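# Assemble the two printed parts to match the stand sample

## Task

Join the two printed parts so the result matches the already-assembled example on the stand. The robot must neither tip over nor finish leaning, and no object may be knocked or pushed outside the work area.

## Robot and tools

Robot: a Dexmate Vega simulation. It has a wheeled base (two steerable front wheels, passive rear caster), a Z-folding torso (thigh, shank, chest), a head camera and two 7-joint arms, each ending in a two-finger gripper with its own wrist camera. In the start posture ('stand') it is 0.70 m long and 0.63 m wide; its front edge is 0.35 m ahead of the base origin. Nothing prevents it from toppling, and a fallen robot stays down.

Frames: the base frame sits on the floor at the base's turning point (0.185 m behind the front axle), x forward, y left, z up, in metres. The odometry frame is the base frame as it was at scene start. left_hand and right_hand are reported in the base frame as a point between the fingers, 0.033 m inside the shut tips; fingers point along the hand's z, close along its y, and the camera side is -x. Reported hand positions get less accurate far from the body.

move: one action per call, plus an optional 'cameras' list ('head_camera', 'left_wrist_camera', 'right_wrist_camera' or 'all'; [] means none; omitted means all only for an empty call). An empty call just reports state and images. An action is 'base' and/or 'joints' (optionally with 'speeds' or 'min_time_s'), or 'target' alone (optionally with 'min_time_s'). Its motions start together.
- base: an object holding exactly one key, as an offset from where the base last measured itself: translate_m (metres, + forward, -2 to 2), strafe_m (metres, + left, -2 to 2; heading may drift about 0.02 rad), or rotate_rad (radians, + counter-clockwise seen from above, -3.2 to 3.2). Front wheels need up to about 1.1 s to steer before a new direction.
- joints: an object mapping joint names to absolute angles in radians. Torso: torso_hip_rad 0 to 1.57, torso_knee_rad 0 to 3.141, torso_waist_rad -1.57 to 1.57 (chest forward lean = knee - hip - waist); torso joints in one action arrive together. Arms: left_shoulder_pitch_rad -3.041 to 3.041 (+ swings down; on the right arm, negative swings down), left_shoulder_yaw_rad -0.423 to 1.523 (right: -1.523 to 0.423, mirrored), upper_arm_roll and forearm_roll -3.041 to 3.041, elbow -3.041 to 0.214 (0 straight, negative bends up), wrist_pitch -1.366 to 1.366 (left + tips down, right - tips down), left_wrist_yaw_rad -1.348 to 1.087 and right_wrist_yaw_rad -1.087 to 1.348 (+ turns left), gripper 0 (shut) to 0.785 per finger. Head: head_pan_rad -2.792 to 2.792, head_tilt_rad and head_camera_tilt_rad (the latter tips down at any pan). Torso presets (hip, knee, waist): stand 0.469, 1.617, 1.048; stand_high 0.78, 1.57, 0.44; lean_20 0.52, 1.05, 0.18; lean_45 0.52, 1.05, -0.26; low_lean_45 0, 0, -0.79. Folded-arm values, in key order shoulder pitch, shoulder yaw, upper-arm roll, elbow, forearm roll, wrist pitch, wrist yaw: left 1, 0.5, -0.6, -2.5, 0, -0.9, 0; right -1, -0.5, 0.6, -2.5, 0, 0.9, 0. Fold arms before going to low_lean_45.
- target: an absolute pose for one hand: side ('left'/'right'), x, y, z in metres in the base frame (-3 to 3), pitch_deg (90 fingers down, 0 level; -30 to 95), heading_deg (0 fingers forward, + counter-clockwise), optional roll_deg (default 0), optional line_only (true = refuse unless a straight path is possible). It is checked against the robot's own body only, not the scene; the robot must be still. Straight paths up to 45 cm are used when possible, otherwise an arc that may swing the elbow wide or flip the hand. A long move may end 'short (part of ...)': resend the same target.
- speeds: lower top speeds for this action: translate_m and strafe_m 0.04 to 0.3 m/s, rotate_rad 0.1 to 0.6 rad/s.
- min_time_s: 0.1 to 8 s, the minimum duration of arm and head motions.
Unknown keys make a call invalid; out-of-range values get it refused. After a refusal or a stop, later move/wait/finished_scene calls in the same reply are skipped.

Results: 'move' reads 'done' or the worst status. base_status, joint_status, left_hand_status, right_hand_status: 'done', 'reached' (within 10 mm and 2°), 'short', 'refused' (with reason), 'off_target' (still pushing), 'contact_stop' (the arm or torso group stops and holds), 'time_out', 'not_followed' (collision check withheld the arm; 'joint command not followed' or 'pose unreachable'), 'limit_stop_at_motor_heat'. on_its_own lists unrequested movements. base_odometry counts wheel turns only; turned_by_imu above 0.03 rad after a straight drive suggests a bump. base_tilt gives forward/right lean in degrees (±2° bias). Joint torques and motor temperatures are listed per arm joint.

wait: seconds 0 to 10, optional cameras; the robot keeps its last command. zoom_image: camera name and region [x0, y0, x1, y1] in pixels of that camera's latest image (at most 504 by 504). Head image 896x560; wrist images 672x420. read_manual: licence texts only. finished_scene: ends the scene for good; the assembly must hold without the robot.

Gripper: open pads form a V; gap is about 0.24 x angle - 0.002 m at the hand point. Angle does not show whether something is held. Squeezing hard can eject a part; thin parts are held loosely.

Avoid: dropping or releasing moving parts, striking the table, stand or parts, shoving hard, driving into furniture (the base keeps spinning its wheels), the two arms pressing on or hitting each other (including closing a gripper on the other hand), leaving an arm pressed after a stop (move it away first), overloading joints (torque fault pauses the arm 10 s) and long stretched holds that overheat motors (80 °C stops the arm). Keep the chest far forward only with care, since that risks tipping and can stop front wheels steering.

Each tool is called after ">>>" as a command line: name --argument value for each argument, lists and objects as JSON in quotes; but a table of rows of numbers goes row by row, as --pt "numbers of a row", without its own name.

## Session

>>> move

Scene clock: 0.00 s.
Joint torques (N m): no reading
Motor temperatures (°C): left_arm=[31 29 29 30 32 37 40] | right_arm=[29 29 30 33 35 37 35]
base_odometry: x=+0.000 y=+0.000 heading=+0.000
turned_by_wheels: +0.000
turned_by_imu: +0.000
base_tilt: forward=-0.5 right=+0.1
base_status: not commanded
joint_positions: torso_hip_rad=+0.469 torso_knee_rad=+1.617 torso_waist_rad=+1.048 left_shoulder_pitch_rad=+2.208 left_shoulder_yaw_rad=+0.019 left_upper_arm_roll_rad=-0.010 left_elbow_rad=-1.105 left_forearm_roll_rad=-0.012 left_wrist_pitch_rad=-0.481 left_wrist_yaw_rad=-0.018 left_gripper_rad=+0.005 right_shoulder_pitch_rad=-2.202 right_shoulder_yaw_rad=+0.012 right_upper_arm_roll_rad=+0.007 right_elbow_rad=-1.107 right_forearm_roll_rad=-0.015 right_wrist_pitch_rad=+0.483 right_wrist_yaw_rad=+0.000 right_gripper_rad=+0.005 head_pan_rad=+0.000 head_tilt_rad=+0.000 head_camera_tilt_rad=+0.000
joint_status: not commanded
chest: x=-0.0111 y=+0.0000 z=+1.4155 quat_wxyz=(+0.999, +0.000, +0.050, +0.000) (m; base frame)
left_hand: x=+0.1672 y=+0.2407 z=+0.6208 quat_wxyz=(+0.412, +0.004, +0.911, +0.000) pitch_deg=+41.3 heading_deg=-0.2 roll_deg=+0.4 back=up (m; base frame)
right_hand: x=+0.1739 y=-0.2265 z=+0.6230 quat_wxyz=(+0.417, +0.000, +0.909, +0.000) pitch_deg=+40.8 heading_deg=+0.0 roll_deg=-0.1 back=up (m; base frame)
pictures: head_camera, left_wrist_camera, right_wrist_camera

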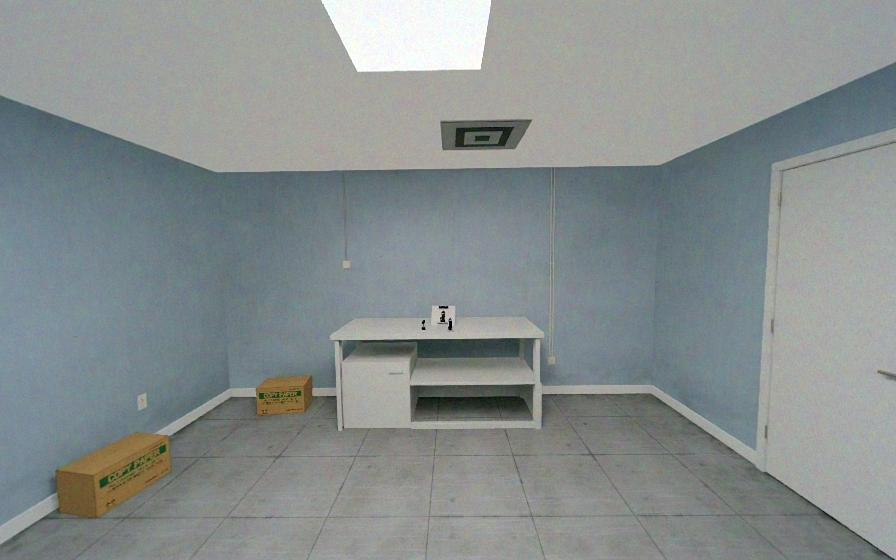

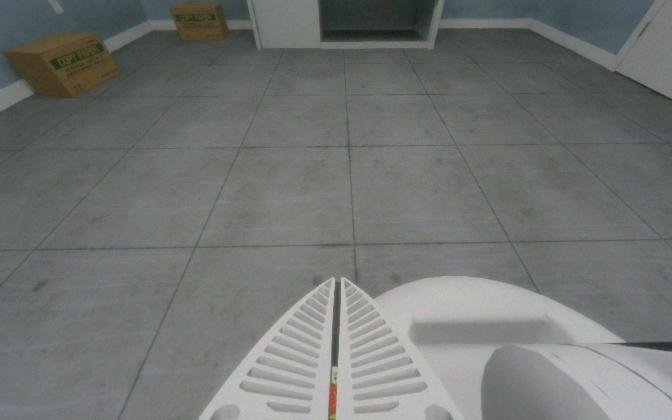

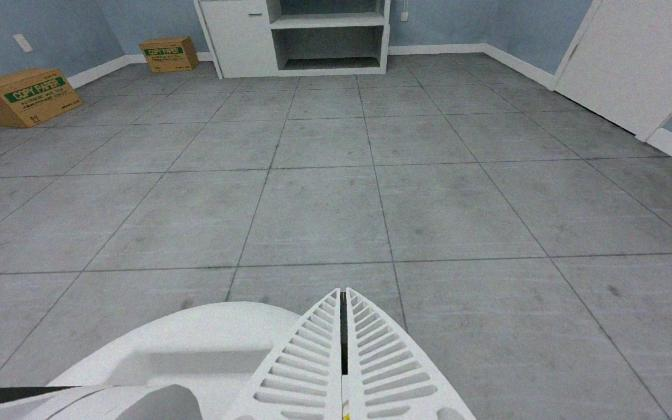

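>>> zoom_image --camera "head_camera" --region '[390, 290, 500, 345]'

Scaled by 4.582 from the camera's 896x560 image, which has a finer 960x600 frame.

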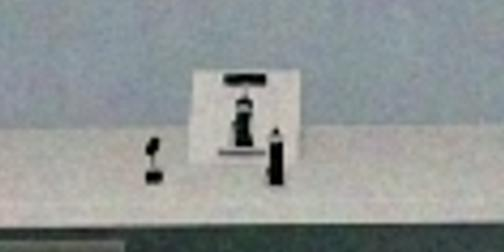

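>>> move --base '{"translate_m": 1.85}' --joints '{"left_elbow_rad": -2.15, "right_elbow_rad": -2.15, "left_wrist_pitch_rad": 0.3, "right_wrist_pitch_rad": -0.3, "head_camera_tilt_rad": 0.6, "left_gripper_rad": 0.3, "right_gripper_rad": 0.3}' --cameras '["head_camera"]'

>>> zoom_image --camera "head_camera" --region '[300, 150, 600, 400]'

Scene clock: 9.10 s.
Joint torques (N m): left_arm=[2 -1.01 -0.15 -7.65 0.24 -1.29 -0.32] | right_arm=[3.11 -0.98 0.9 -10.45 -0.33 1.51 0.13]
move: done
base_odometry: x=+1.850 y=-0.001 heading=+0.000
turned_by_wheels: +0.000
turned_by_imu: -0.003
base_tilt: forward=-0.3 right=+0.2
base_status: done
joint_positions: torso_hip_rad=+0.469 torso_knee_rad=+1.617 torso_waist_rad=+1.048 left_shoulder_pitch_rad=+2.208 left_shoulder_yaw_rad=+0.019 left_upper_arm_roll_rad=-0.010 left_elbow_rad=-2.150 left_forearm_roll_rad=-0.012 left_wrist_pitch_rad=+0.300 left_wrist_yaw_rad=-0.018 left_gripper_rad=+0.300 right_shoulder_pitch_rad=-2.202 right_shoulder_yaw_rad=+0.012 right_upper_arm_roll_rad=+0.007 right_elbow_rad=-2.150 right_forearm_roll_rad=-0.015 right_wrist_pitch_rad=-0.300 right_wrist_yaw_rad=+0.000 right_gripper_rad=+0.300 head_pan_rad=+0.000 head_tilt_rad=+0.000 head_camera_tilt_rad=+0.600
joint_status: all done
chest: x=-0.0110 y=+0.0000 z=+1.4155 quat_wxyz=(+0.999, +0.000, +0.050, +0.000) (m; base frame)
left_hand: x=+0.4232 y=+0.2301 z=+0.8877 quat_wxyz=(+0.528, +0.009, +0.849, -0.005) pitch_deg=+26.3 heading_deg=-1.1 roll_deg=+0.1 back=up (m; base frame)
right_hand: x=+0.4268 y=-0.2353 z=+0.8906 quat_wxyz=(+0.531, +0.002, +0.848, -0.007) pitch_deg=+25.9 heading_deg=-0.9 roll_deg=-0.7 back=up (m; base frame)
pictures: head_camera

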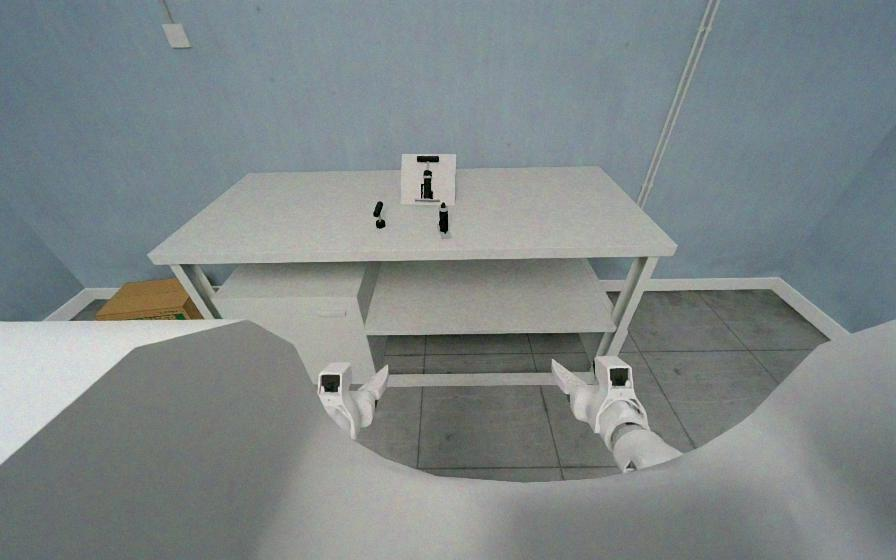

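Scaled by 1.680 from the camera's 896x560 image, which has a finer 960x600 frame.

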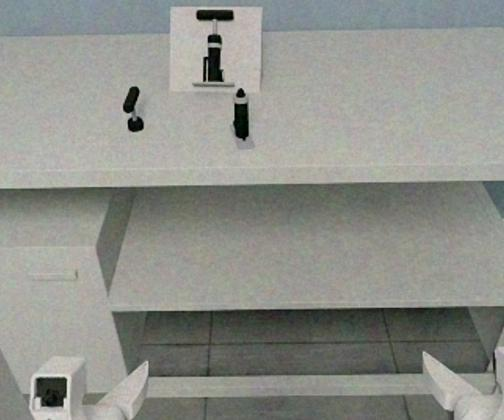

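>>> move --base '{"translate_m": 0.42}' --joints '{"head_camera_tilt_rad": 0.75, "left_elbow_rad": -2.3, "right_elbow_rad": -2.3}' --cameras '["all"]'

>>> zoom_image --camera "head_camera" --region '[320, 100, 560, 300]'

Scene clock: 12.80 s.
Joint torques (N m): left_arm=[1.44 -0.79 0.01 -7.39 -0.31 -1.07 0.1] | right_arm=[0.1 1.9 0.45 -8.69 0.12 1.3 0.23]
move: done
base_odometry: x=+2.270 y=-0.001 heading=+0.001
turned_by_wheels: +0.000
turned_by_imu: -0.001
base_tilt: forward=-0.2 right=+0.1
base_status: done
joint_positions: torso_hip_rad=+0.469 torso_knee_rad=+1.617 torso_waist_rad=+1.048 left_shoulder_pitch_rad=+2.208 left_shoulder_yaw_rad=+0.019 left_upper_arm_roll_rad=-0.010 left_elbow_rad=-2.299 left_forearm_roll_rad=-0.012 left_wrist_pitch_rad=+0.300 left_wrist_yaw_rad=-0.018 left_gripper_rad=+0.300 right_shoulder_pitch_rad=-2.202 right_shoulder_yaw_rad=+0.012 right_upper_arm_roll_rad=+0.007 right_elbow_rad=-2.299 right_forearm_roll_rad=-0.015 right_wrist_pitch_rad=-0.300 right_wrist_yaw_rad=+0.000 right_gripper_rad=+0.300 head_pan_rad=+0.000 head_tilt_rad=+0.000 head_camera_tilt_rad=+0.750
joint_status: all done
chest: x=-0.0110 y=+0.0000 z=+1.4155 quat_wxyz=(+0.999, +0.000, +0.050, +0.000) (m; base frame)
left_hand: x=+0.4539 y=+0.2279 z=+0.9800 quat_wxyz=(+0.590, +0.010, +0.808, -0.005) pitch_deg=+17.7 heading_deg=-1.3 roll_deg=+0.2 back=up (m; base frame)
right_hand: x=+0.4568 y=-0.2361 z=+0.9831 quat_wxyz=(+0.592, +0.002, +0.806, -0.008) pitch_deg=+17.4 heading_deg=-0.9 roll_deg=-0.6 back=up (m; base frame)
pictures: head_camera, left_wrist_camera, right_wrist_camera

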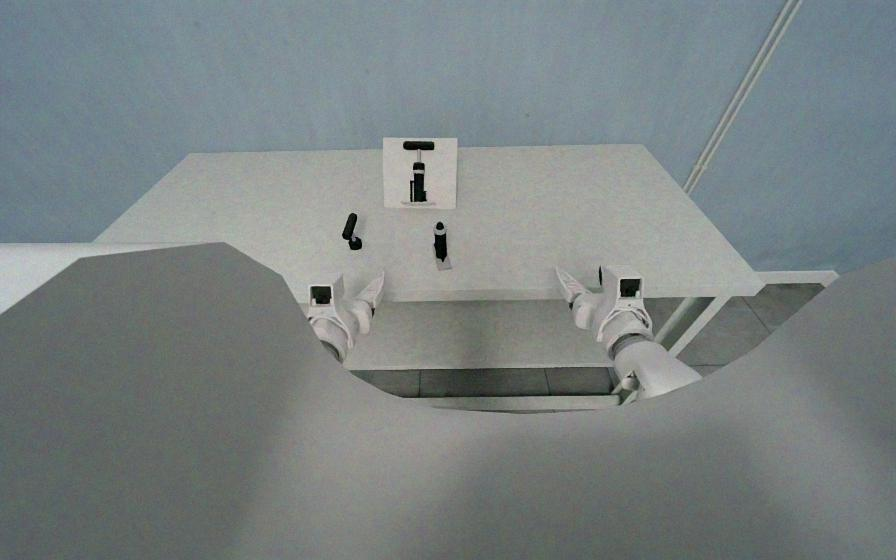

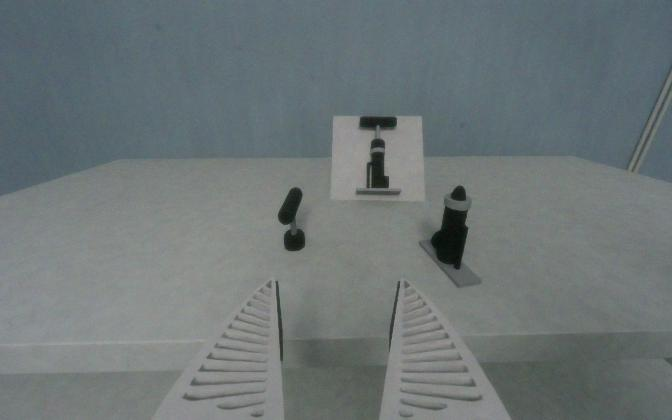

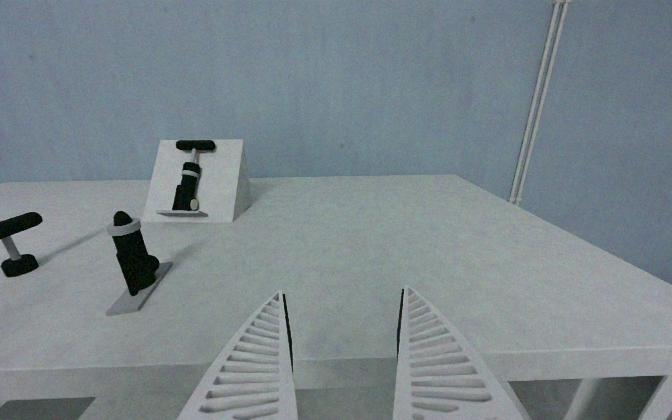

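Scaled by 2.100 from the camera's 896x560 image, which has a finer 960x600 frame.

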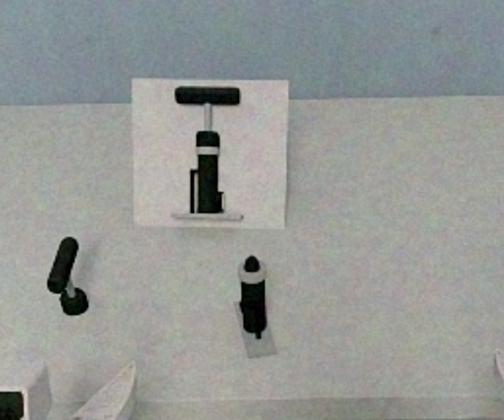

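>>> zoom_image --camera "left_wrist_camera" --region '[250, 100, 500, 300]'

>>> zoom_image --camera "right_wrist_camera" --region '[0, 120, 260, 330]'

>>> zoom_image --camera "left_wrist_camera" --region '[325, 105, 430, 205]'

>>> zoom_image --camera "head_camera" --region '[370, 130, 470, 220]'

>>> zoom_image --camera "head_camera" --region '[330, 200, 470, 280]'

>>> zoom_image --camera "right_wrist_camera" --region '[150, 125, 250, 225]'

Scaled by 2.016 from the camera's 672x420 image, which has a finer 960x600 frame.

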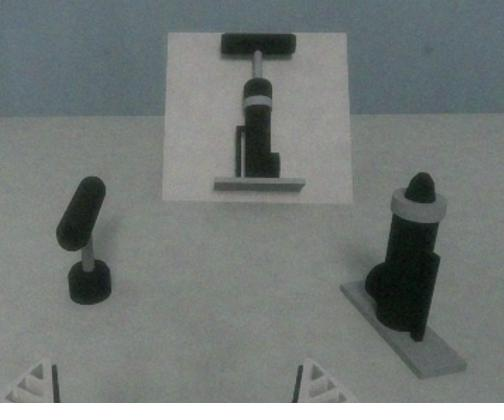

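Scaled by 1.938 from the camera's 672x420 image, which has a finer 960x600 frame.

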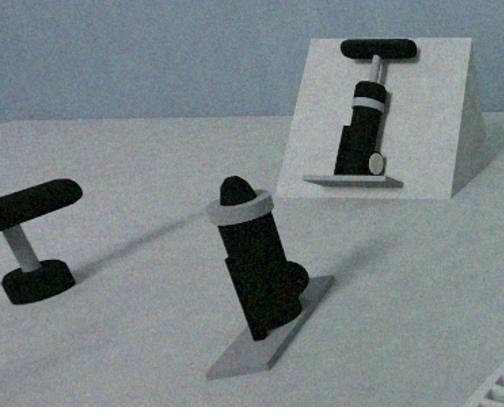

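Scaled by 4.800 from the camera's 672x420 image, which has a finer 960x600 frame.

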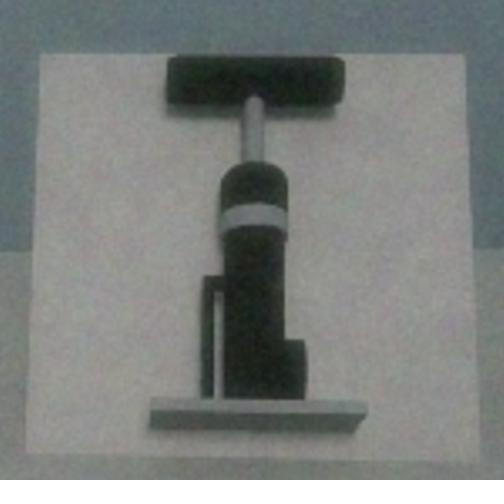

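Scaled by 5.040 from the camera's 896x560 image, which has a finer 960x600 frame.

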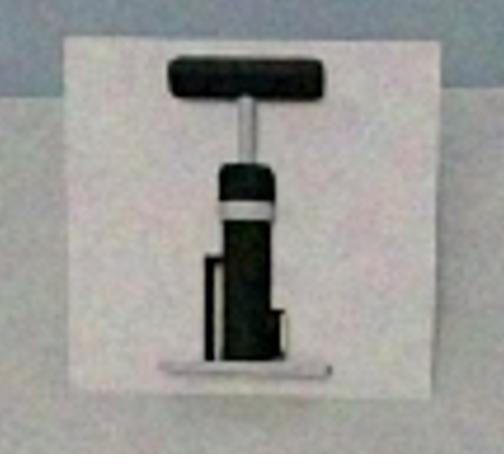

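Scaled by 3.600 from the camera's 896x560 image, which has a finer 960x600 frame.

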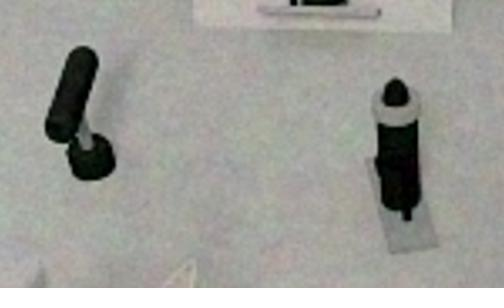

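Scaled by 5.040 from the camera's 672x420 image, which has a finer 960x600 frame.

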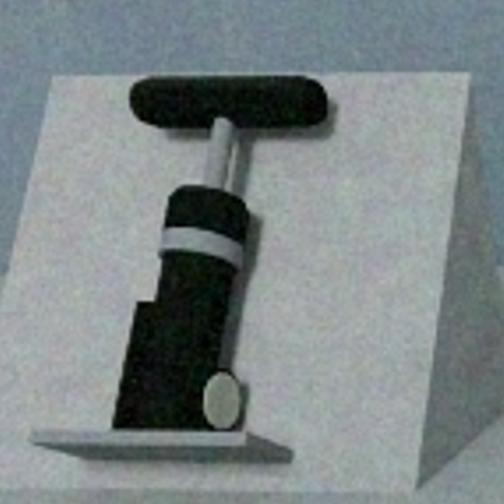

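>>> move --joints '{"torso_waist_rad": 0.55, "left_shoulder_pitch_rad": 1.71, "right_shoulder_pitch_rad": -1.71, "left_elbow_rad": -2.75, "right_elbow_rad": -2.75, "head_camera_tilt_rad": 0.4}'

>>> move --base '{"translate_m": 0.10}' --speeds '{"translate_m": 0.1}' --cameras '["all"]'

>>> zoom_image --camera "head_camera" --region '[320, 150, 600, 350]'

Scene clock: 20.23 s.
Joint torques (N m): left_arm=[-8.11 -0.37 0.25 -7.16 -0.3 -1.17 0.22] | right_arm=[6.2 0.65 1.26 -8.83 0.14 1.25 0]
move: done
base_odometry: x=+2.270 y=-0.001 heading=+0.001
turned_by_wheels: +0.000
turned_by_imu: -0.002
base_tilt: forward=-0.2 right=+0.1
base_status: not commanded
joint_positions: torso_hip_rad=+0.469 torso_knee_rad=+1.617 torso_waist_rad=+0.550 left_shoulder_pitch_rad=+1.715 left_shoulder_yaw_rad=+0.019 left_upper_arm_roll_rad=-0.010 left_elbow_rad=-2.746 left_forearm_roll_rad=-0.012 left_wrist_pitch_rad=+0.300 left_wrist_yaw_rad=-0.018 left_gripper_rad=+0.300 right_shoulder_pitch_rad=-1.715 right_shoulder_yaw_rad=+0.012 right_upper_arm_roll_rad=+0.007 right_elbow_rad=-2.746 right_forearm_roll_rad=-0.015 right_wrist_pitch_rad=-0.300 right_wrist_yaw_rad=+0.000 right_gripper_rad=+0.300 head_pan_rad=+0.000 head_tilt_rad=+0.000 head_camera_tilt_rad=+0.400
joint_status: all done
chest: x=+0.2051 y=+0.0000 z=+1.3677 quat_wxyz=(+0.956, +0.000, +0.295, +0.000) (m; base frame)
left_hand: x=+0.6758 y=+0.2218 z=+1.2186 quat_wxyz=(+0.752, +0.014, +0.659, -0.007) pitch_deg=-7.6 heading_deg=-1.8 roll_deg=+0.7 back=up (m; base frame)
right_hand: x=+0.6759 y=-0.2373 z=+1.2189 quat_wxyz=(+0.752, +0.003, +0.659, -0.010) pitch_deg=-7.6 heading_deg=-1.0 roll_deg=-0.6 back=up (m; base frame)
pictures: none

Scene clock: 22.20 s.
Joint torques (N m): left_arm=[-7.27 -0.62 0.81 -6.8 0.19 -1.44 0.18] | right_arm=[5.83 -0.36 0.78 -9.88 -0.07 1.79 -0.18]
move: done
base_odometry: x=+2.370 y=-0.001 heading=+0.001
turned_by_wheels: +0.000
turned_by_imu: +0.000
base_tilt: forward=-0.4 right=+0.1
base_status: done
joint_positions: torso_hip_rad=+0.469 torso_knee_rad=+1.617 torso_waist_rad=+0.550 left_shoulder_pitch_rad=+1.710 left_shoulder_yaw_rad=+0.019 left_upper_arm_roll_rad=-0.010 left_elbow_rad=-2.750 left_forearm_roll_rad=-0.012 left_wrist_pitch_rad=+0.300 left_wrist_yaw_rad=-0.018 left_gripper_rad=+0.300 right_shoulder_pitch_rad=-1.710 right_shoulder_yaw_rad=+0.012 right_upper_arm_roll_rad=+0.007 right_elbow_rad=-2.750 right_forearm_roll_rad=-0.015 right_wrist_pitch_rad=-0.300 right_wrist_yaw_rad=+0.000 right_gripper_rad=+0.300 head_pan_rad=+0.000 head_tilt_rad=+0.000 head_camera_tilt_rad=+0.400
joint_status: not commanded
chest: x=+0.2052 y=+0.0000 z=+1.3677 quat_wxyz=(+0.956, +0.000, +0.295, +0.000) (m; base frame)
left_hand: x=+0.6760 y=+0.2217 z=+1.2232 quat_wxyz=(+0.755, +0.014, +0.656, -0.007) pitch_deg=-8.0 heading_deg=-1.8 roll_deg=+0.7 back=up (m; base frame)
right_hand: x=+0.6761 y=-0.2373 z=+1.2232 quat_wxyz=(+0.755, +0.003, +0.656, -0.010) pitch_deg=-8.1 heading_deg=-1.0 roll_deg=-0.6 back=up (m; base frame)
pictures: head_camera, left_wrist_camera, right_wrist_camera

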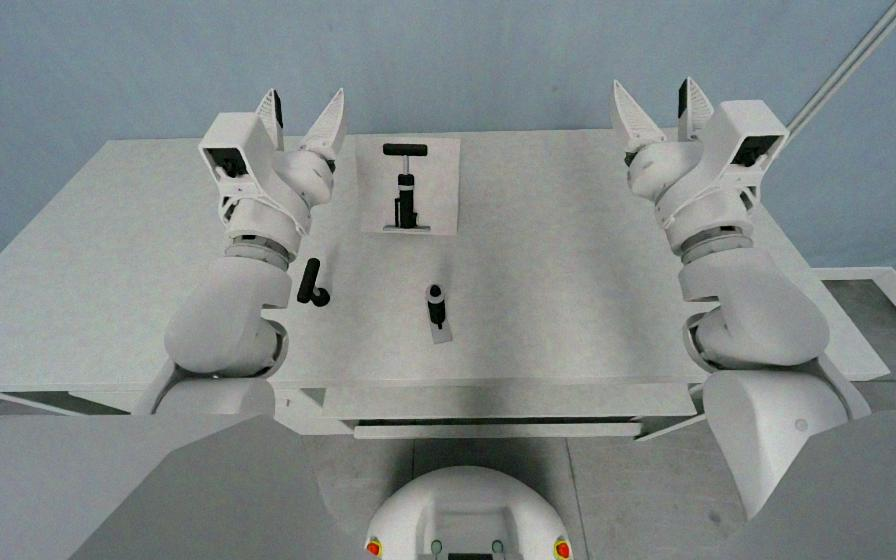

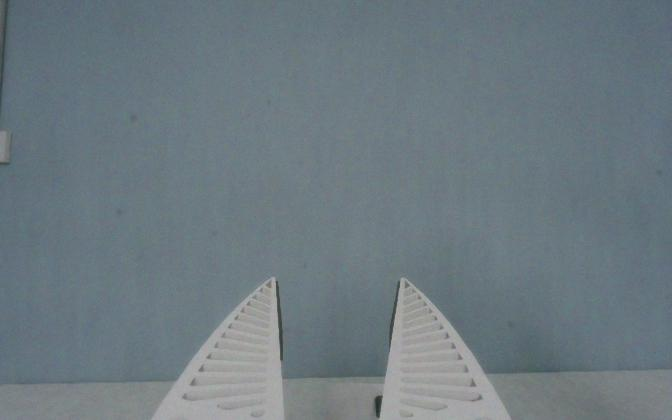

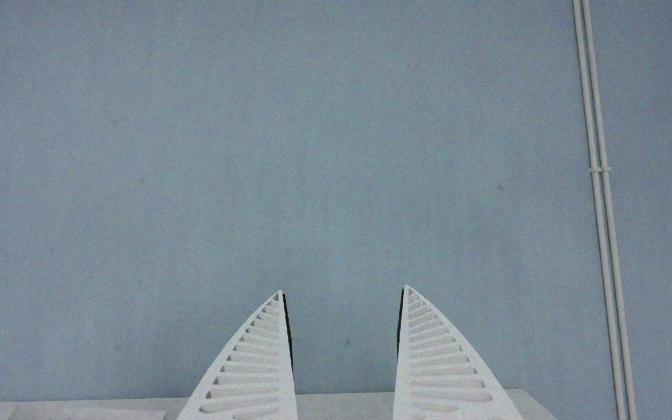

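Scaled by 1.800 from the camera's 896x560 image, which has a finer 960x600 frame.

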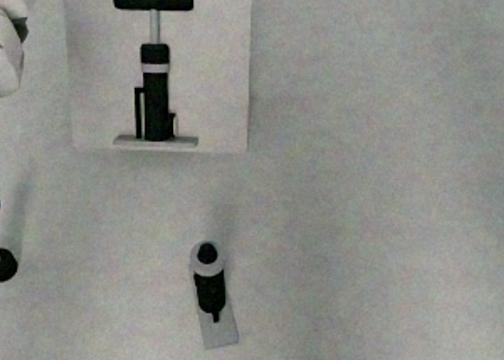

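>>> move --target '{"side":"left","x":0.592,"y":0.296,"z":1.04,"pitch_deg":90,"heading_deg":-4}' --cameras '["all"]'

>>> zoom_image --camera "left_wrist_camera" --region '[150, 50, 550, 420]'

Scene clock: 23.50 s.
Joint torques (N m): left_arm=[-7.8 -0.91 -0.4 -7.32 -0.07 -1.92 0.12] | right_arm=[7.21 -1.25 0.4 -9.16 -0.15 0.96 -0.29]
move: refused
base_odometry: x=+2.370 y=-0.001 heading=+0.001
turned_by_wheels: +0.000
turned_by_imu: +0.000
base_tilt: forward=-0.1 right=+0.1
base_status: not commanded
joint_positions: torso_hip_rad=+0.469 torso_knee_rad=+1.617 torso_waist_rad=+0.550 left_shoulder_pitch_rad=+1.710 left_shoulder_yaw_rad=+0.019 left_upper_arm_roll_rad=-0.010 left_elbow_rad=-2.750 left_forearm_roll_rad=-0.012 left_wrist_pitch_rad=+0.300 left_wrist_yaw_rad=-0.018 left_gripper_rad=+0.300 right_shoulder_pitch_rad=-1.710 right_shoulder_yaw_rad=+0.012 right_upper_arm_roll_rad=+0.007 right_elbow_rad=-2.750 right_forearm_roll_rad=-0.015 right_wrist_pitch_rad=-0.300 right_wrist_yaw_rad=+0.000 right_gripper_rad=+0.300 head_pan_rad=+0.000 head_tilt_rad=+0.000 head_camera_tilt_rad=+0.400
joint_status: not commanded
chest: x=+0.2052 y=+0.0000 z=+1.3677 quat_wxyz=(+0.956, +0.000, +0.295, +0.000) (m; base frame)
left_hand: x=+0.6760 y=+0.2217 z=+1.2233 quat_wxyz=(+0.755, +0.014, +0.656, -0.007) pitch_deg=-8.1 heading_deg=-1.8 roll_deg=+0.7 back=up (m; base frame)
left_hand_status: refused: the arm stands too near the robot already: the left upper arm within 1.8 cm of the left forearm (limit 2.0). Nothing moved. Move it clear with "joints".
right_hand: x=+0.6761 y=-0.2373 z=+1.2233 quat_wxyz=(+0.755, +0.003, +0.656, -0.010) pitch_deg=-8.1 heading_deg=-1.0 roll_deg=-0.6 back=up (m; base frame)
pictures: head_camera, left_wrist_camera, right_wrist_camera

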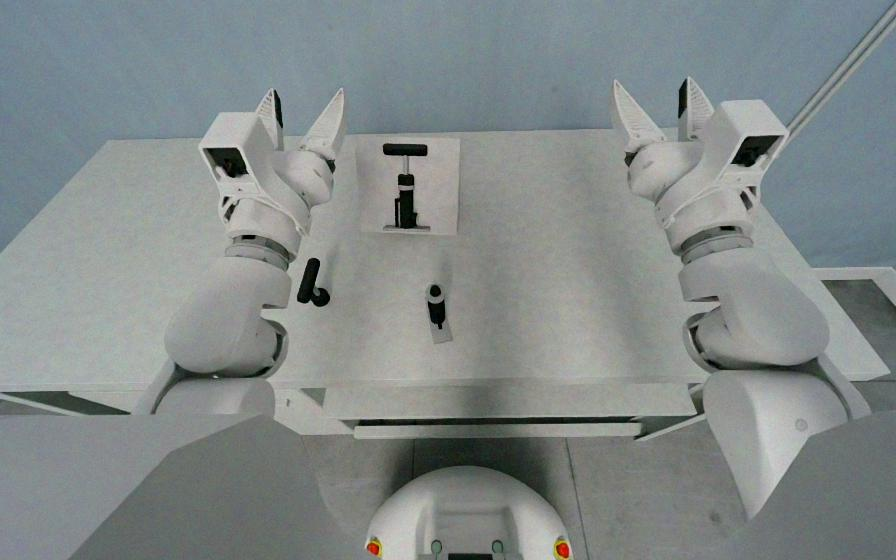

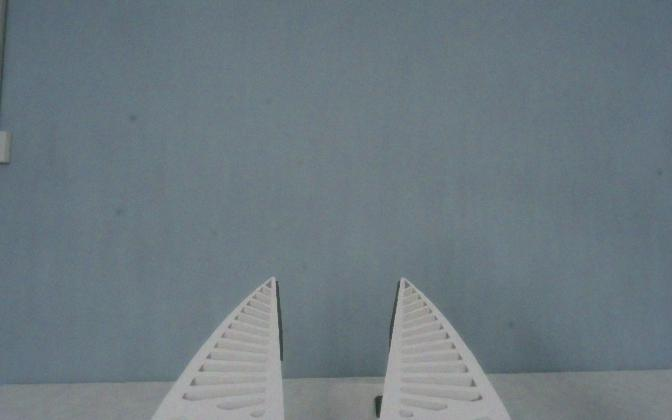

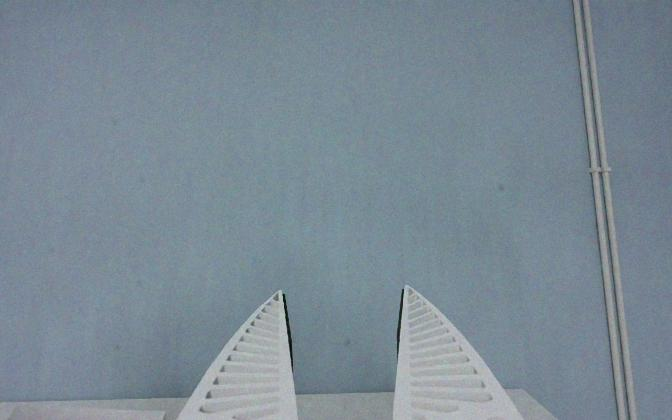

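Scaled by 1.260 from the camera's 672x420 image, which has a finer 960x600 frame.

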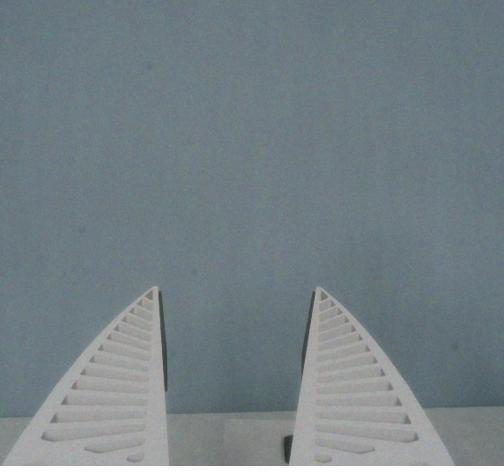

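>>> move --joints '{"left_elbow_rad": -2.6, "right_elbow_rad": -2.6}'

>>> move --target '{"side":"left","x":0.592,"y":0.296,"z":1.04,"pitch_deg":90,"heading_deg":-4}' --cameras '["all"]'

>>> zoom_image --camera "left_wrist_camera" --region '[150, 50, 550, 420]'

Scene clock: 25.90 s.
Joint torques (N m): left_arm=[-8.87 0.91 0.15 -7.09 0.23 -2.51 -0.01] | right_arm=[6.31 0.69 -0.29 -7.6 0.12 2.14 -0.3]
move: done
base_odometry: x=+2.370 y=-0.001 heading=+0.001
turned_by_wheels: +0.000
turned_by_imu: -0.001
base_tilt: forward=-0.3 right=+0.2
base_status: not commanded
joint_positions: torso_hip_rad=+0.469 torso_knee_rad=+1.617 torso_waist_rad=+0.550 left_shoulder_pitch_rad=+1.710 left_shoulder_yaw_rad=+0.019 left_upper_arm_roll_rad=-0.010 left_elbow_rad=-2.605 left_forearm_roll_rad=-0.012 left_wrist_pitch_rad=+0.300 left_wrist_yaw_rad=-0.018 left_gripper_rad=+0.300 right_shoulder_pitch_rad=-1.710 right_shoulder_yaw_rad=+0.012 right_upper_arm_roll_rad=+0.007 right_elbow_rad=-2.605 right_forearm_roll_rad=-0.015 right_wrist_pitch_rad=-0.300 right_wrist_yaw_rad=+0.000 right_gripper_rad=+0.300 head_pan_rad=+0.000 head_tilt_rad=+0.000 head_camera_tilt_rad=+0.400
joint_status: all done
chest: x=+0.2052 y=+0.0000 z=+1.3677 quat_wxyz=(+0.956, +0.000, +0.295, +0.000) (m; base frame)
left_hand: x=+0.6885 y=+0.2236 z=+1.1296 quat_wxyz=(+0.705, +0.013, +0.709, -0.006) pitch_deg=+0.3 heading_deg=-1.6 roll_deg=+0.5 back=up (m; base frame)
right_hand: x=+0.6885 y=-0.2371 z=+1.1297 quat_wxyz=(+0.706, +0.003, +0.709, -0.010) pitch_deg=+0.2 heading_deg=-1.0 roll_deg=-0.6 back=up (m; base frame)
pictures: none

Scene clock: 37.23 s.
Joint torques (N m): left_arm=[-22.89 -6.34 4.97 5.42 0.54 -0.21 0.13] | right_arm=[6.42 1.71 0.36 -7.49 0.05 1.68 -0.15]
move: short
base_odometry: x=+2.370 y=-0.001 heading=+0.001
turned_by_wheels: +0.000
turned_by_imu: -0.003
base_tilt: forward=-0.1 right=+0.2
base_status: not commanded
joint_positions: torso_hip_rad=+0.469 torso_knee_rad=+1.617 torso_waist_rad=+0.550 left_shoulder_pitch_rad=-1.350 left_shoulder_yaw_rad=-0.394 left_upper_arm_roll_rad=-2.595 left_elbow_rad=-2.109 left_forearm_roll_rad=-2.796 left_wrist_pitch_rad=+0.465 left_wrist_yaw_rad=-0.585 left_gripper_rad=+0.300 right_shoulder_pitch_rad=-1.710 right_shoulder_yaw_rad=+0.012 right_upper_arm_roll_rad=+0.007 right_elbow_rad=-2.600 right_forearm_roll_rad=-0.015 right_wrist_pitch_rad=-0.300 right_wrist_yaw_rad=+0.000 right_gripper_rad=+0.300 head_pan_rad=+0.000 head_tilt_rad=+0.000 head_camera_tilt_rad=+0.400
joint_status: not commanded
chest: x=+0.2052 y=+0.0000 z=+1.3677 quat_wxyz=(+0.956, +0.000, +0.295, +0.000) (m; base frame)
left_hand: x=+0.4847 y=+0.4180 z=+1.0096 quat_wxyz=(+0.134, -0.031, -0.986, -0.092) pitch_deg=+71.3 heading_deg=+143.8 roll_deg=-32.6 back=down (m; base frame)
left_hand_status: short (part of a checked arc of 10.6 s [the straight line was blocked; over the whole arc the hand travels 1.99 m to end 0.15 m from its start, up to 0.73 m off the straight line; left_shoulder_pitch_rad turns most, 3.27 rad; on the way or at its end the hand turns up to 180 deg from its attitude at the start], the rest not played, planned for 9.9 s): 165 mm and 18.7 deg off.
right_hand: x=+0.6887 y=-0.2371 z=+1.1266 quat_wxyz=(+0.704, +0.003, +0.710, -0.010) pitch_deg=+0.5 heading_deg=-1.0 roll_deg=-0.6 back=up (m; base frame)
pictures: head_camera, left_wrist_camera, right_wrist_camera

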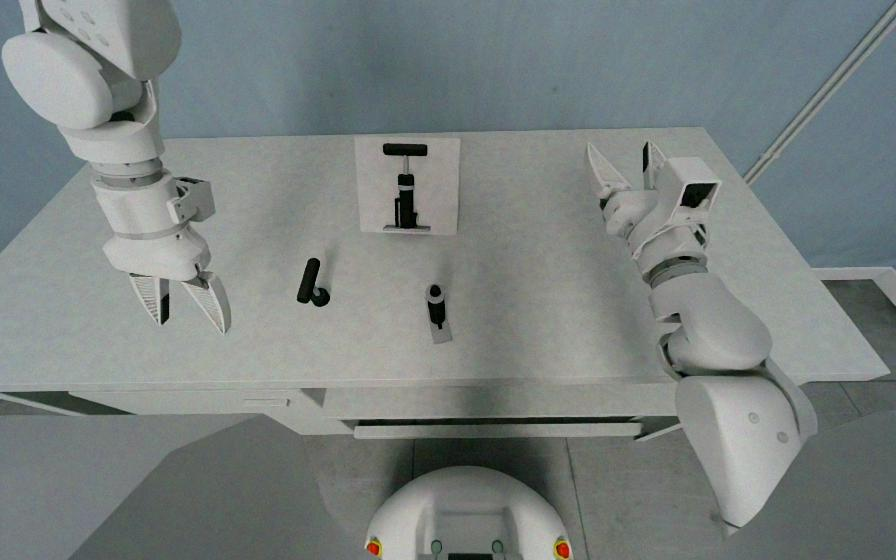

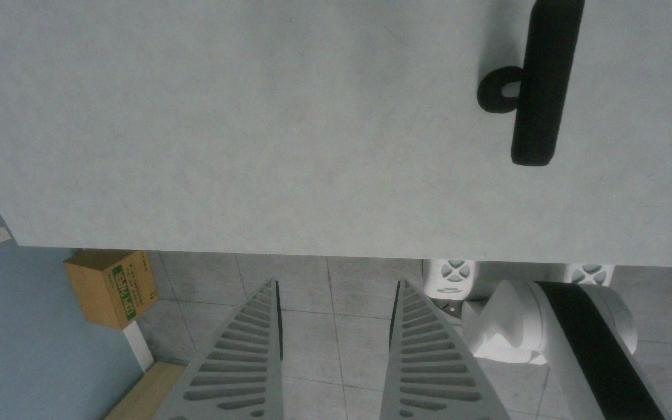

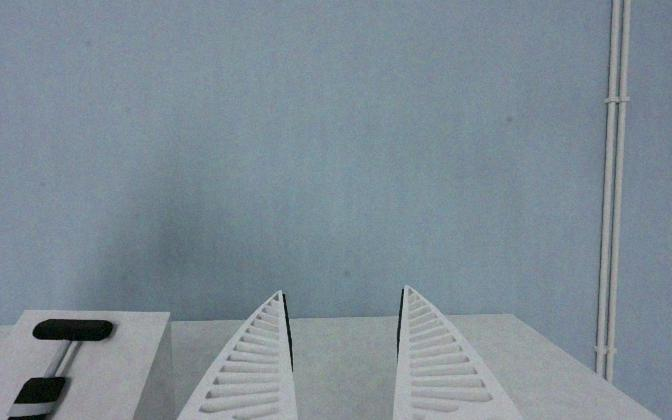

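Scaled by 1.260 from the camera's 672x420 image, which has a finer 960x600 frame.

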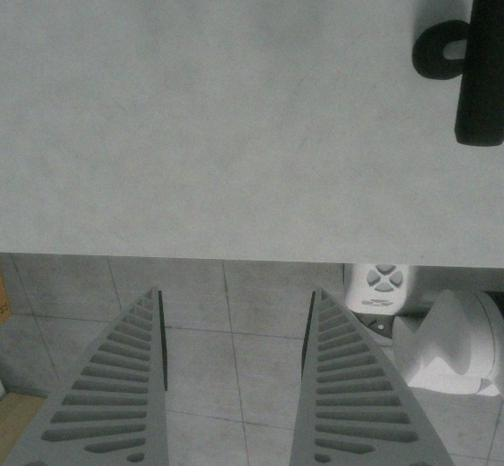

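>>> move --target '{"side":"left","x":0.592,"y":0.296,"z":1.04,"pitch_deg":90,"heading_deg":-4}' --cameras '["all"]'

>>> zoom_image --camera "left_wrist_camera" --region '[150, 50, 550, 420]'

Scene clock: 41.53 s.
Joint torques (N m): left_arm=[-22.17 -1.05 1.93 5.95 -0.05 -0.13 0.19] | right_arm=[7.11 1.17 1.31 -7.13 0.42 1.01 -0.26]
move: done
base_odometry: x=+2.370 y=-0.001 heading=+0.001
turned_by_wheels: +0.000
turned_by_imu: -0.001
base_tilt: forward=-0.2 right=+0.4
base_status: not commanded
joint_positions: torso_hip_rad=+0.469 torso_knee_rad=+1.617 torso_waist_rad=+0.550 left_shoulder_pitch_rad=-1.557 left_shoulder_yaw_rad=-0.423 left_upper_arm_roll_rad=-2.769 left_elbow_rad=-2.075 left_forearm_roll_rad=-2.983 left_wrist_pitch_rad=+0.477 left_wrist_yaw_rad=-0.623 left_gripper_rad=+0.300 right_shoulder_pitch_rad=-1.710 right_shoulder_yaw_rad=+0.012 right_upper_arm_roll_rad=+0.007 right_elbow_rad=-2.600 right_forearm_roll_rad=-0.015 right_wrist_pitch_rad=-0.300 right_wrist_yaw_rad=+0.000 right_gripper_rad=+0.300 head_pan_rad=+0.000 head_tilt_rad=+0.000 head_camera_tilt_rad=+0.400
joint_status: not commanded
chest: x=+0.2052 y=+0.0000 z=+1.3677 quat_wxyz=(+0.956, +0.000, +0.295, +0.000) (m; base frame)
left_hand: x=+0.5894 y=+0.2990 z=+1.0387 quat_wxyz=(+0.003, -0.034, -0.999, -0.002) pitch_deg=+89.6 heading_deg=-3.9 roll_deg=+0.0 (m; base frame)
left_hand_status: reached (straight line, planned for 1.0 s): 4 mm and 0.4 deg off.
right_hand: x=+0.6887 y=-0.2371 z=+1.1266 quat_wxyz=(+0.704, +0.003, +0.710, -0.010) pitch_deg=+0.5 heading_deg=-1.0 roll_deg=-0.6 back=up (m; base frame)
pictures: head_camera, left_wrist_camera, right_wrist_camera

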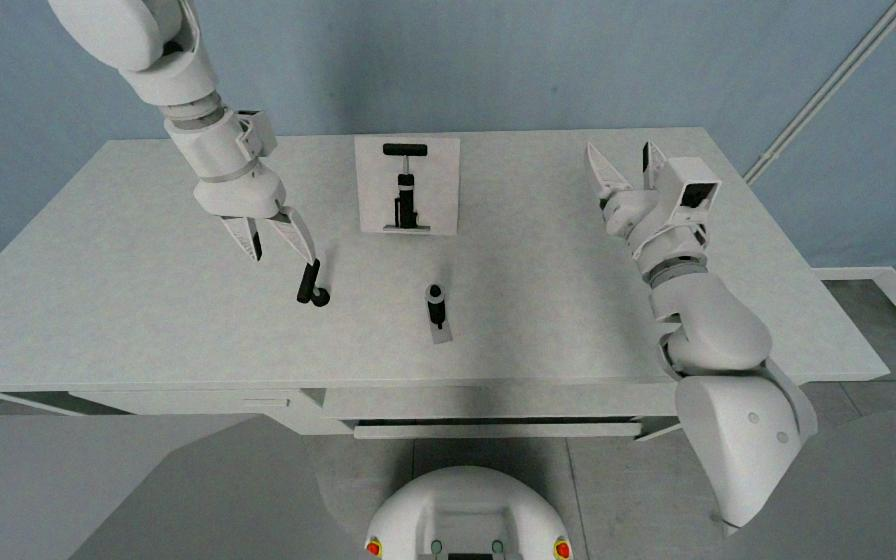

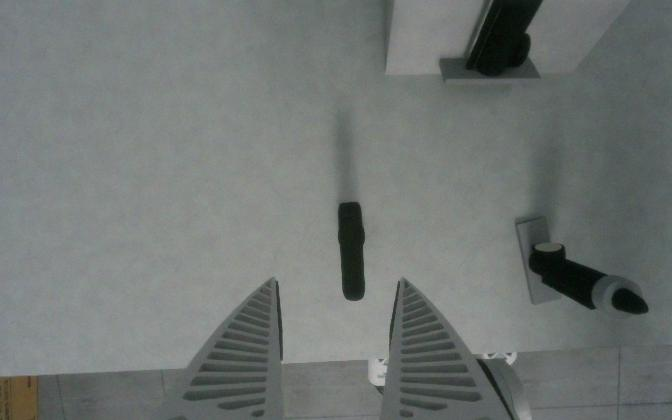

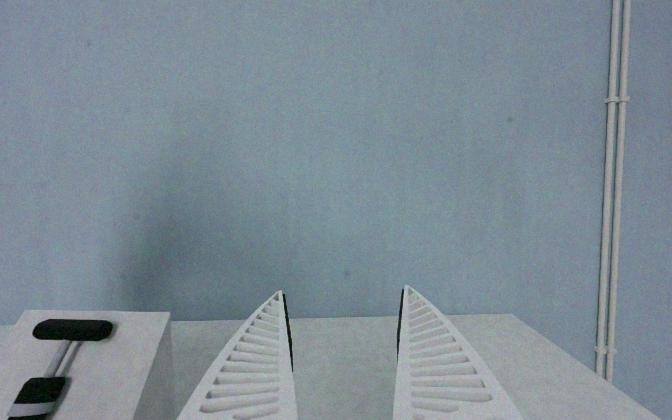

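Scaled by 1.260 from the camera's 672x420 image, which has a finer 960x600 frame.

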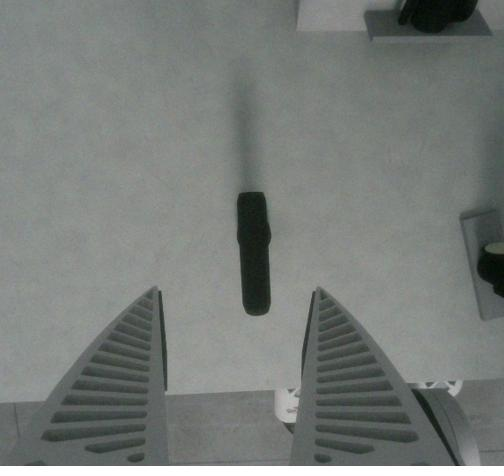

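>>> move --target '{"side":"left","x":0.585,"y":0.290,"z":0.97,"pitch_deg":90,"heading_deg":0}' --cameras '["head_camera","left_wrist_camera"]'

>>> zoom_image --camera "head_camera" --region '[200, 180, 480, 360]'

Scene clock: 47.17 s.
Joint torques (N m): left_arm=[-10.27 1.57 -0.62 5.32 -0.06 -0.57 0.6] | right_arm=[6.86 1.77 -0.5 -6.34 -0.31 2.01 0.08]
move: done
base_odometry: x=+2.370 y=-0.001 heading=+0.001
turned_by_wheels: +0.000
turned_by_imu: -0.002
base_tilt: forward=-0.3 right=+0.2
base_status: not commanded
joint_positions: torso_hip_rad=+0.469 torso_knee_rad=+1.617 torso_waist_rad=+0.550 left_shoulder_pitch_rad=-1.485 left_shoulder_yaw_rad=-0.107 left_upper_arm_roll_rad=-2.936 left_elbow_rad=-2.082 left_forearm_roll_rad=-3.041 left_wrist_pitch_rad=+0.375 left_wrist_yaw_rad=-0.249 left_gripper_rad=+0.300 right_shoulder_pitch_rad=-1.710 right_shoulder_yaw_rad=+0.012 right_upper_arm_roll_rad=+0.007 right_elbow_rad=-2.600 right_forearm_roll_rad=-0.015 right_wrist_pitch_rad=-0.300 right_wrist_yaw_rad=+0.000 right_gripper_rad=+0.300 head_pan_rad=+0.000 head_tilt_rad=+0.000 head_camera_tilt_rad=+0.400
joint_status: not commanded
chest: x=+0.2052 y=+0.0000 z=+1.3677 quat_wxyz=(+0.956, +0.000, +0.295, +0.000) (m; base frame)
left_hand: x=+0.5849 y=+0.2903 z=+0.9707 quat_wxyz=(+0.000, -0.001, -1.000, +0.000) pitch_deg=+90.0 heading_deg=-0.1 roll_deg=+0.0 (m; base frame)
left_hand_status: reached (straight line, planned for 1.5 s): 1 mm and 0.1 deg off.
right_hand: x=+0.6887 y=-0.2371 z=+1.1266 quat_wxyz=(+0.704, +0.003, +0.710, -0.010) pitch_deg=+0.5 heading_deg=-1.0 roll_deg=-0.6 back=up (m; base frame)
pictures: head_camera, left_wrist_camera

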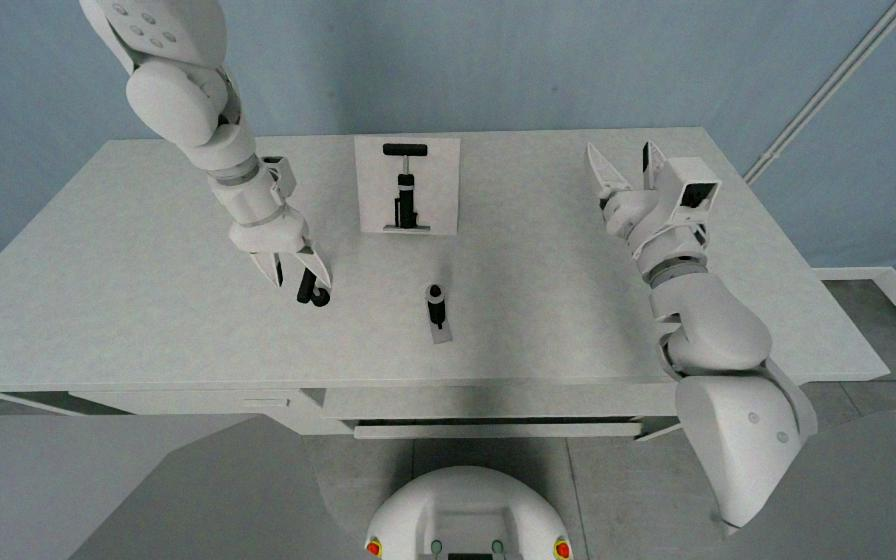

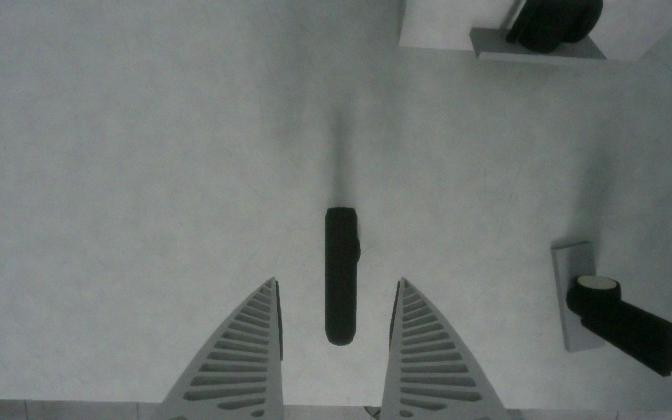

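Scaled by 1.800 from the camera's 896x560 image, which has a finer 960x600 frame.

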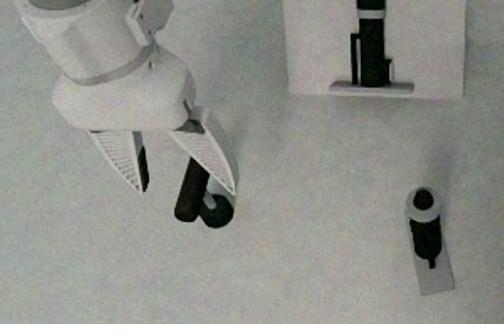

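>>> move --target '{"side":"left","x":0.588,"y":0.2885,"z":0.938,"pitch_deg":90,"heading_deg":0}' --cameras '["head_camera","left_wrist_camera"]'

>>> zoom_image --camera "head_camera" --region '[200, 200, 480, 360]'

Scene clock: 50.87 s.
Joint torques (N m): left_arm=[-11.56 -0.86 -0.4 5.87 -0.07 -0.45 0.71] | right_arm=[8.12 -1.03 0.13 -6.14 0.01 1.79 -0.13]
move: done
base_odometry: x=+2.370 y=-0.001 heading=+0.001
turned_by_wheels: +0.000
turned_by_imu: -0.001
base_tilt: forward=-0.1 right=+0.2
base_status: not commanded
joint_positions: torso_hip_rad=+0.469 torso_knee_rad=+1.617 torso_waist_rad=+0.550 left_shoulder_pitch_rad=-1.407 left_shoulder_yaw_rad=-0.049 left_upper_arm_roll_rad=-2.964 left_elbow_rad=-2.056 left_forearm_roll_rad=-3.041 left_wrist_pitch_rad=+0.319 left_wrist_yaw_rad=-0.190 left_gripper_rad=+0.300 right_shoulder_pitch_rad=-1.710 right_shoulder_yaw_rad=+0.012 right_upper_arm_roll_rad=+0.007 right_elbow_rad=-2.600 right_forearm_roll_rad=-0.015 right_wrist_pitch_rad=-0.300 right_wrist_yaw_rad=+0.000 right_gripper_rad=+0.300 head_pan_rad=+0.000 head_tilt_rad=+0.000 head_camera_tilt_rad=+0.400
joint_status: not commanded
chest: x=+0.2052 y=+0.0000 z=+1.3677 quat_wxyz=(+0.956, +0.000, +0.295, +0.000) (m; base frame)
left_hand: x=+0.5878 y=+0.2887 z=+0.9399 quat_wxyz=(+0.000, +0.000, -1.000, +0.000) pitch_deg=+90.0 heading_deg=-0.1 roll_deg=+0.0 (m; base frame)
left_hand_status: reached (straight line, planned for 0.6 s): 2 mm and 0.1 deg off.
right_hand: x=+0.6887 y=-0.2371 z=+1.1266 quat_wxyz=(+0.704, +0.003, +0.710, -0.010) pitch_deg=+0.5 heading_deg=-1.0 roll_deg=-0.6 back=up (m; base frame)
pictures: head_camera, left_wrist_camera

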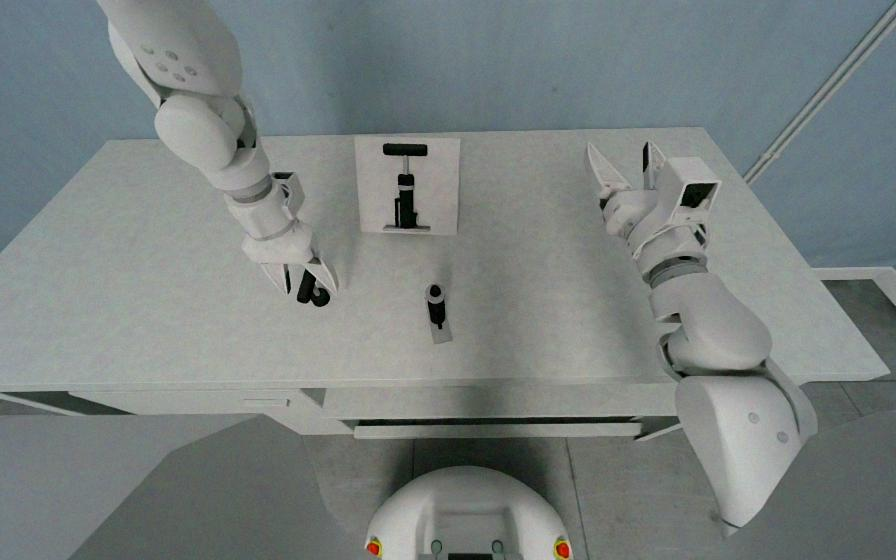

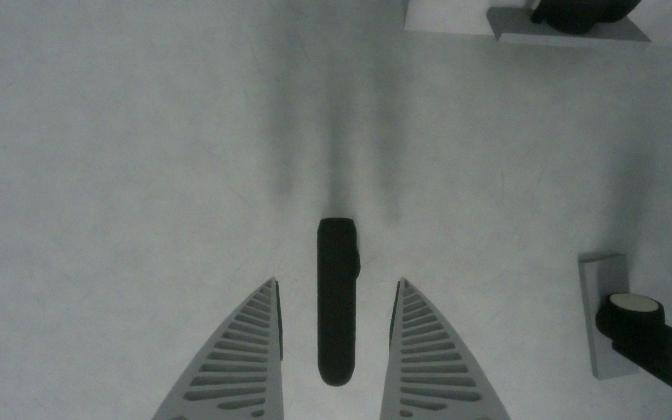

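Scaled by 1.800 from the camera's 896x560 image, which has a finer 960x600 frame.

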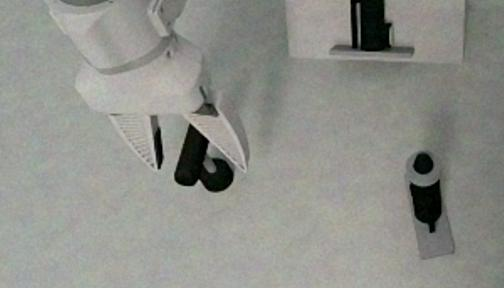

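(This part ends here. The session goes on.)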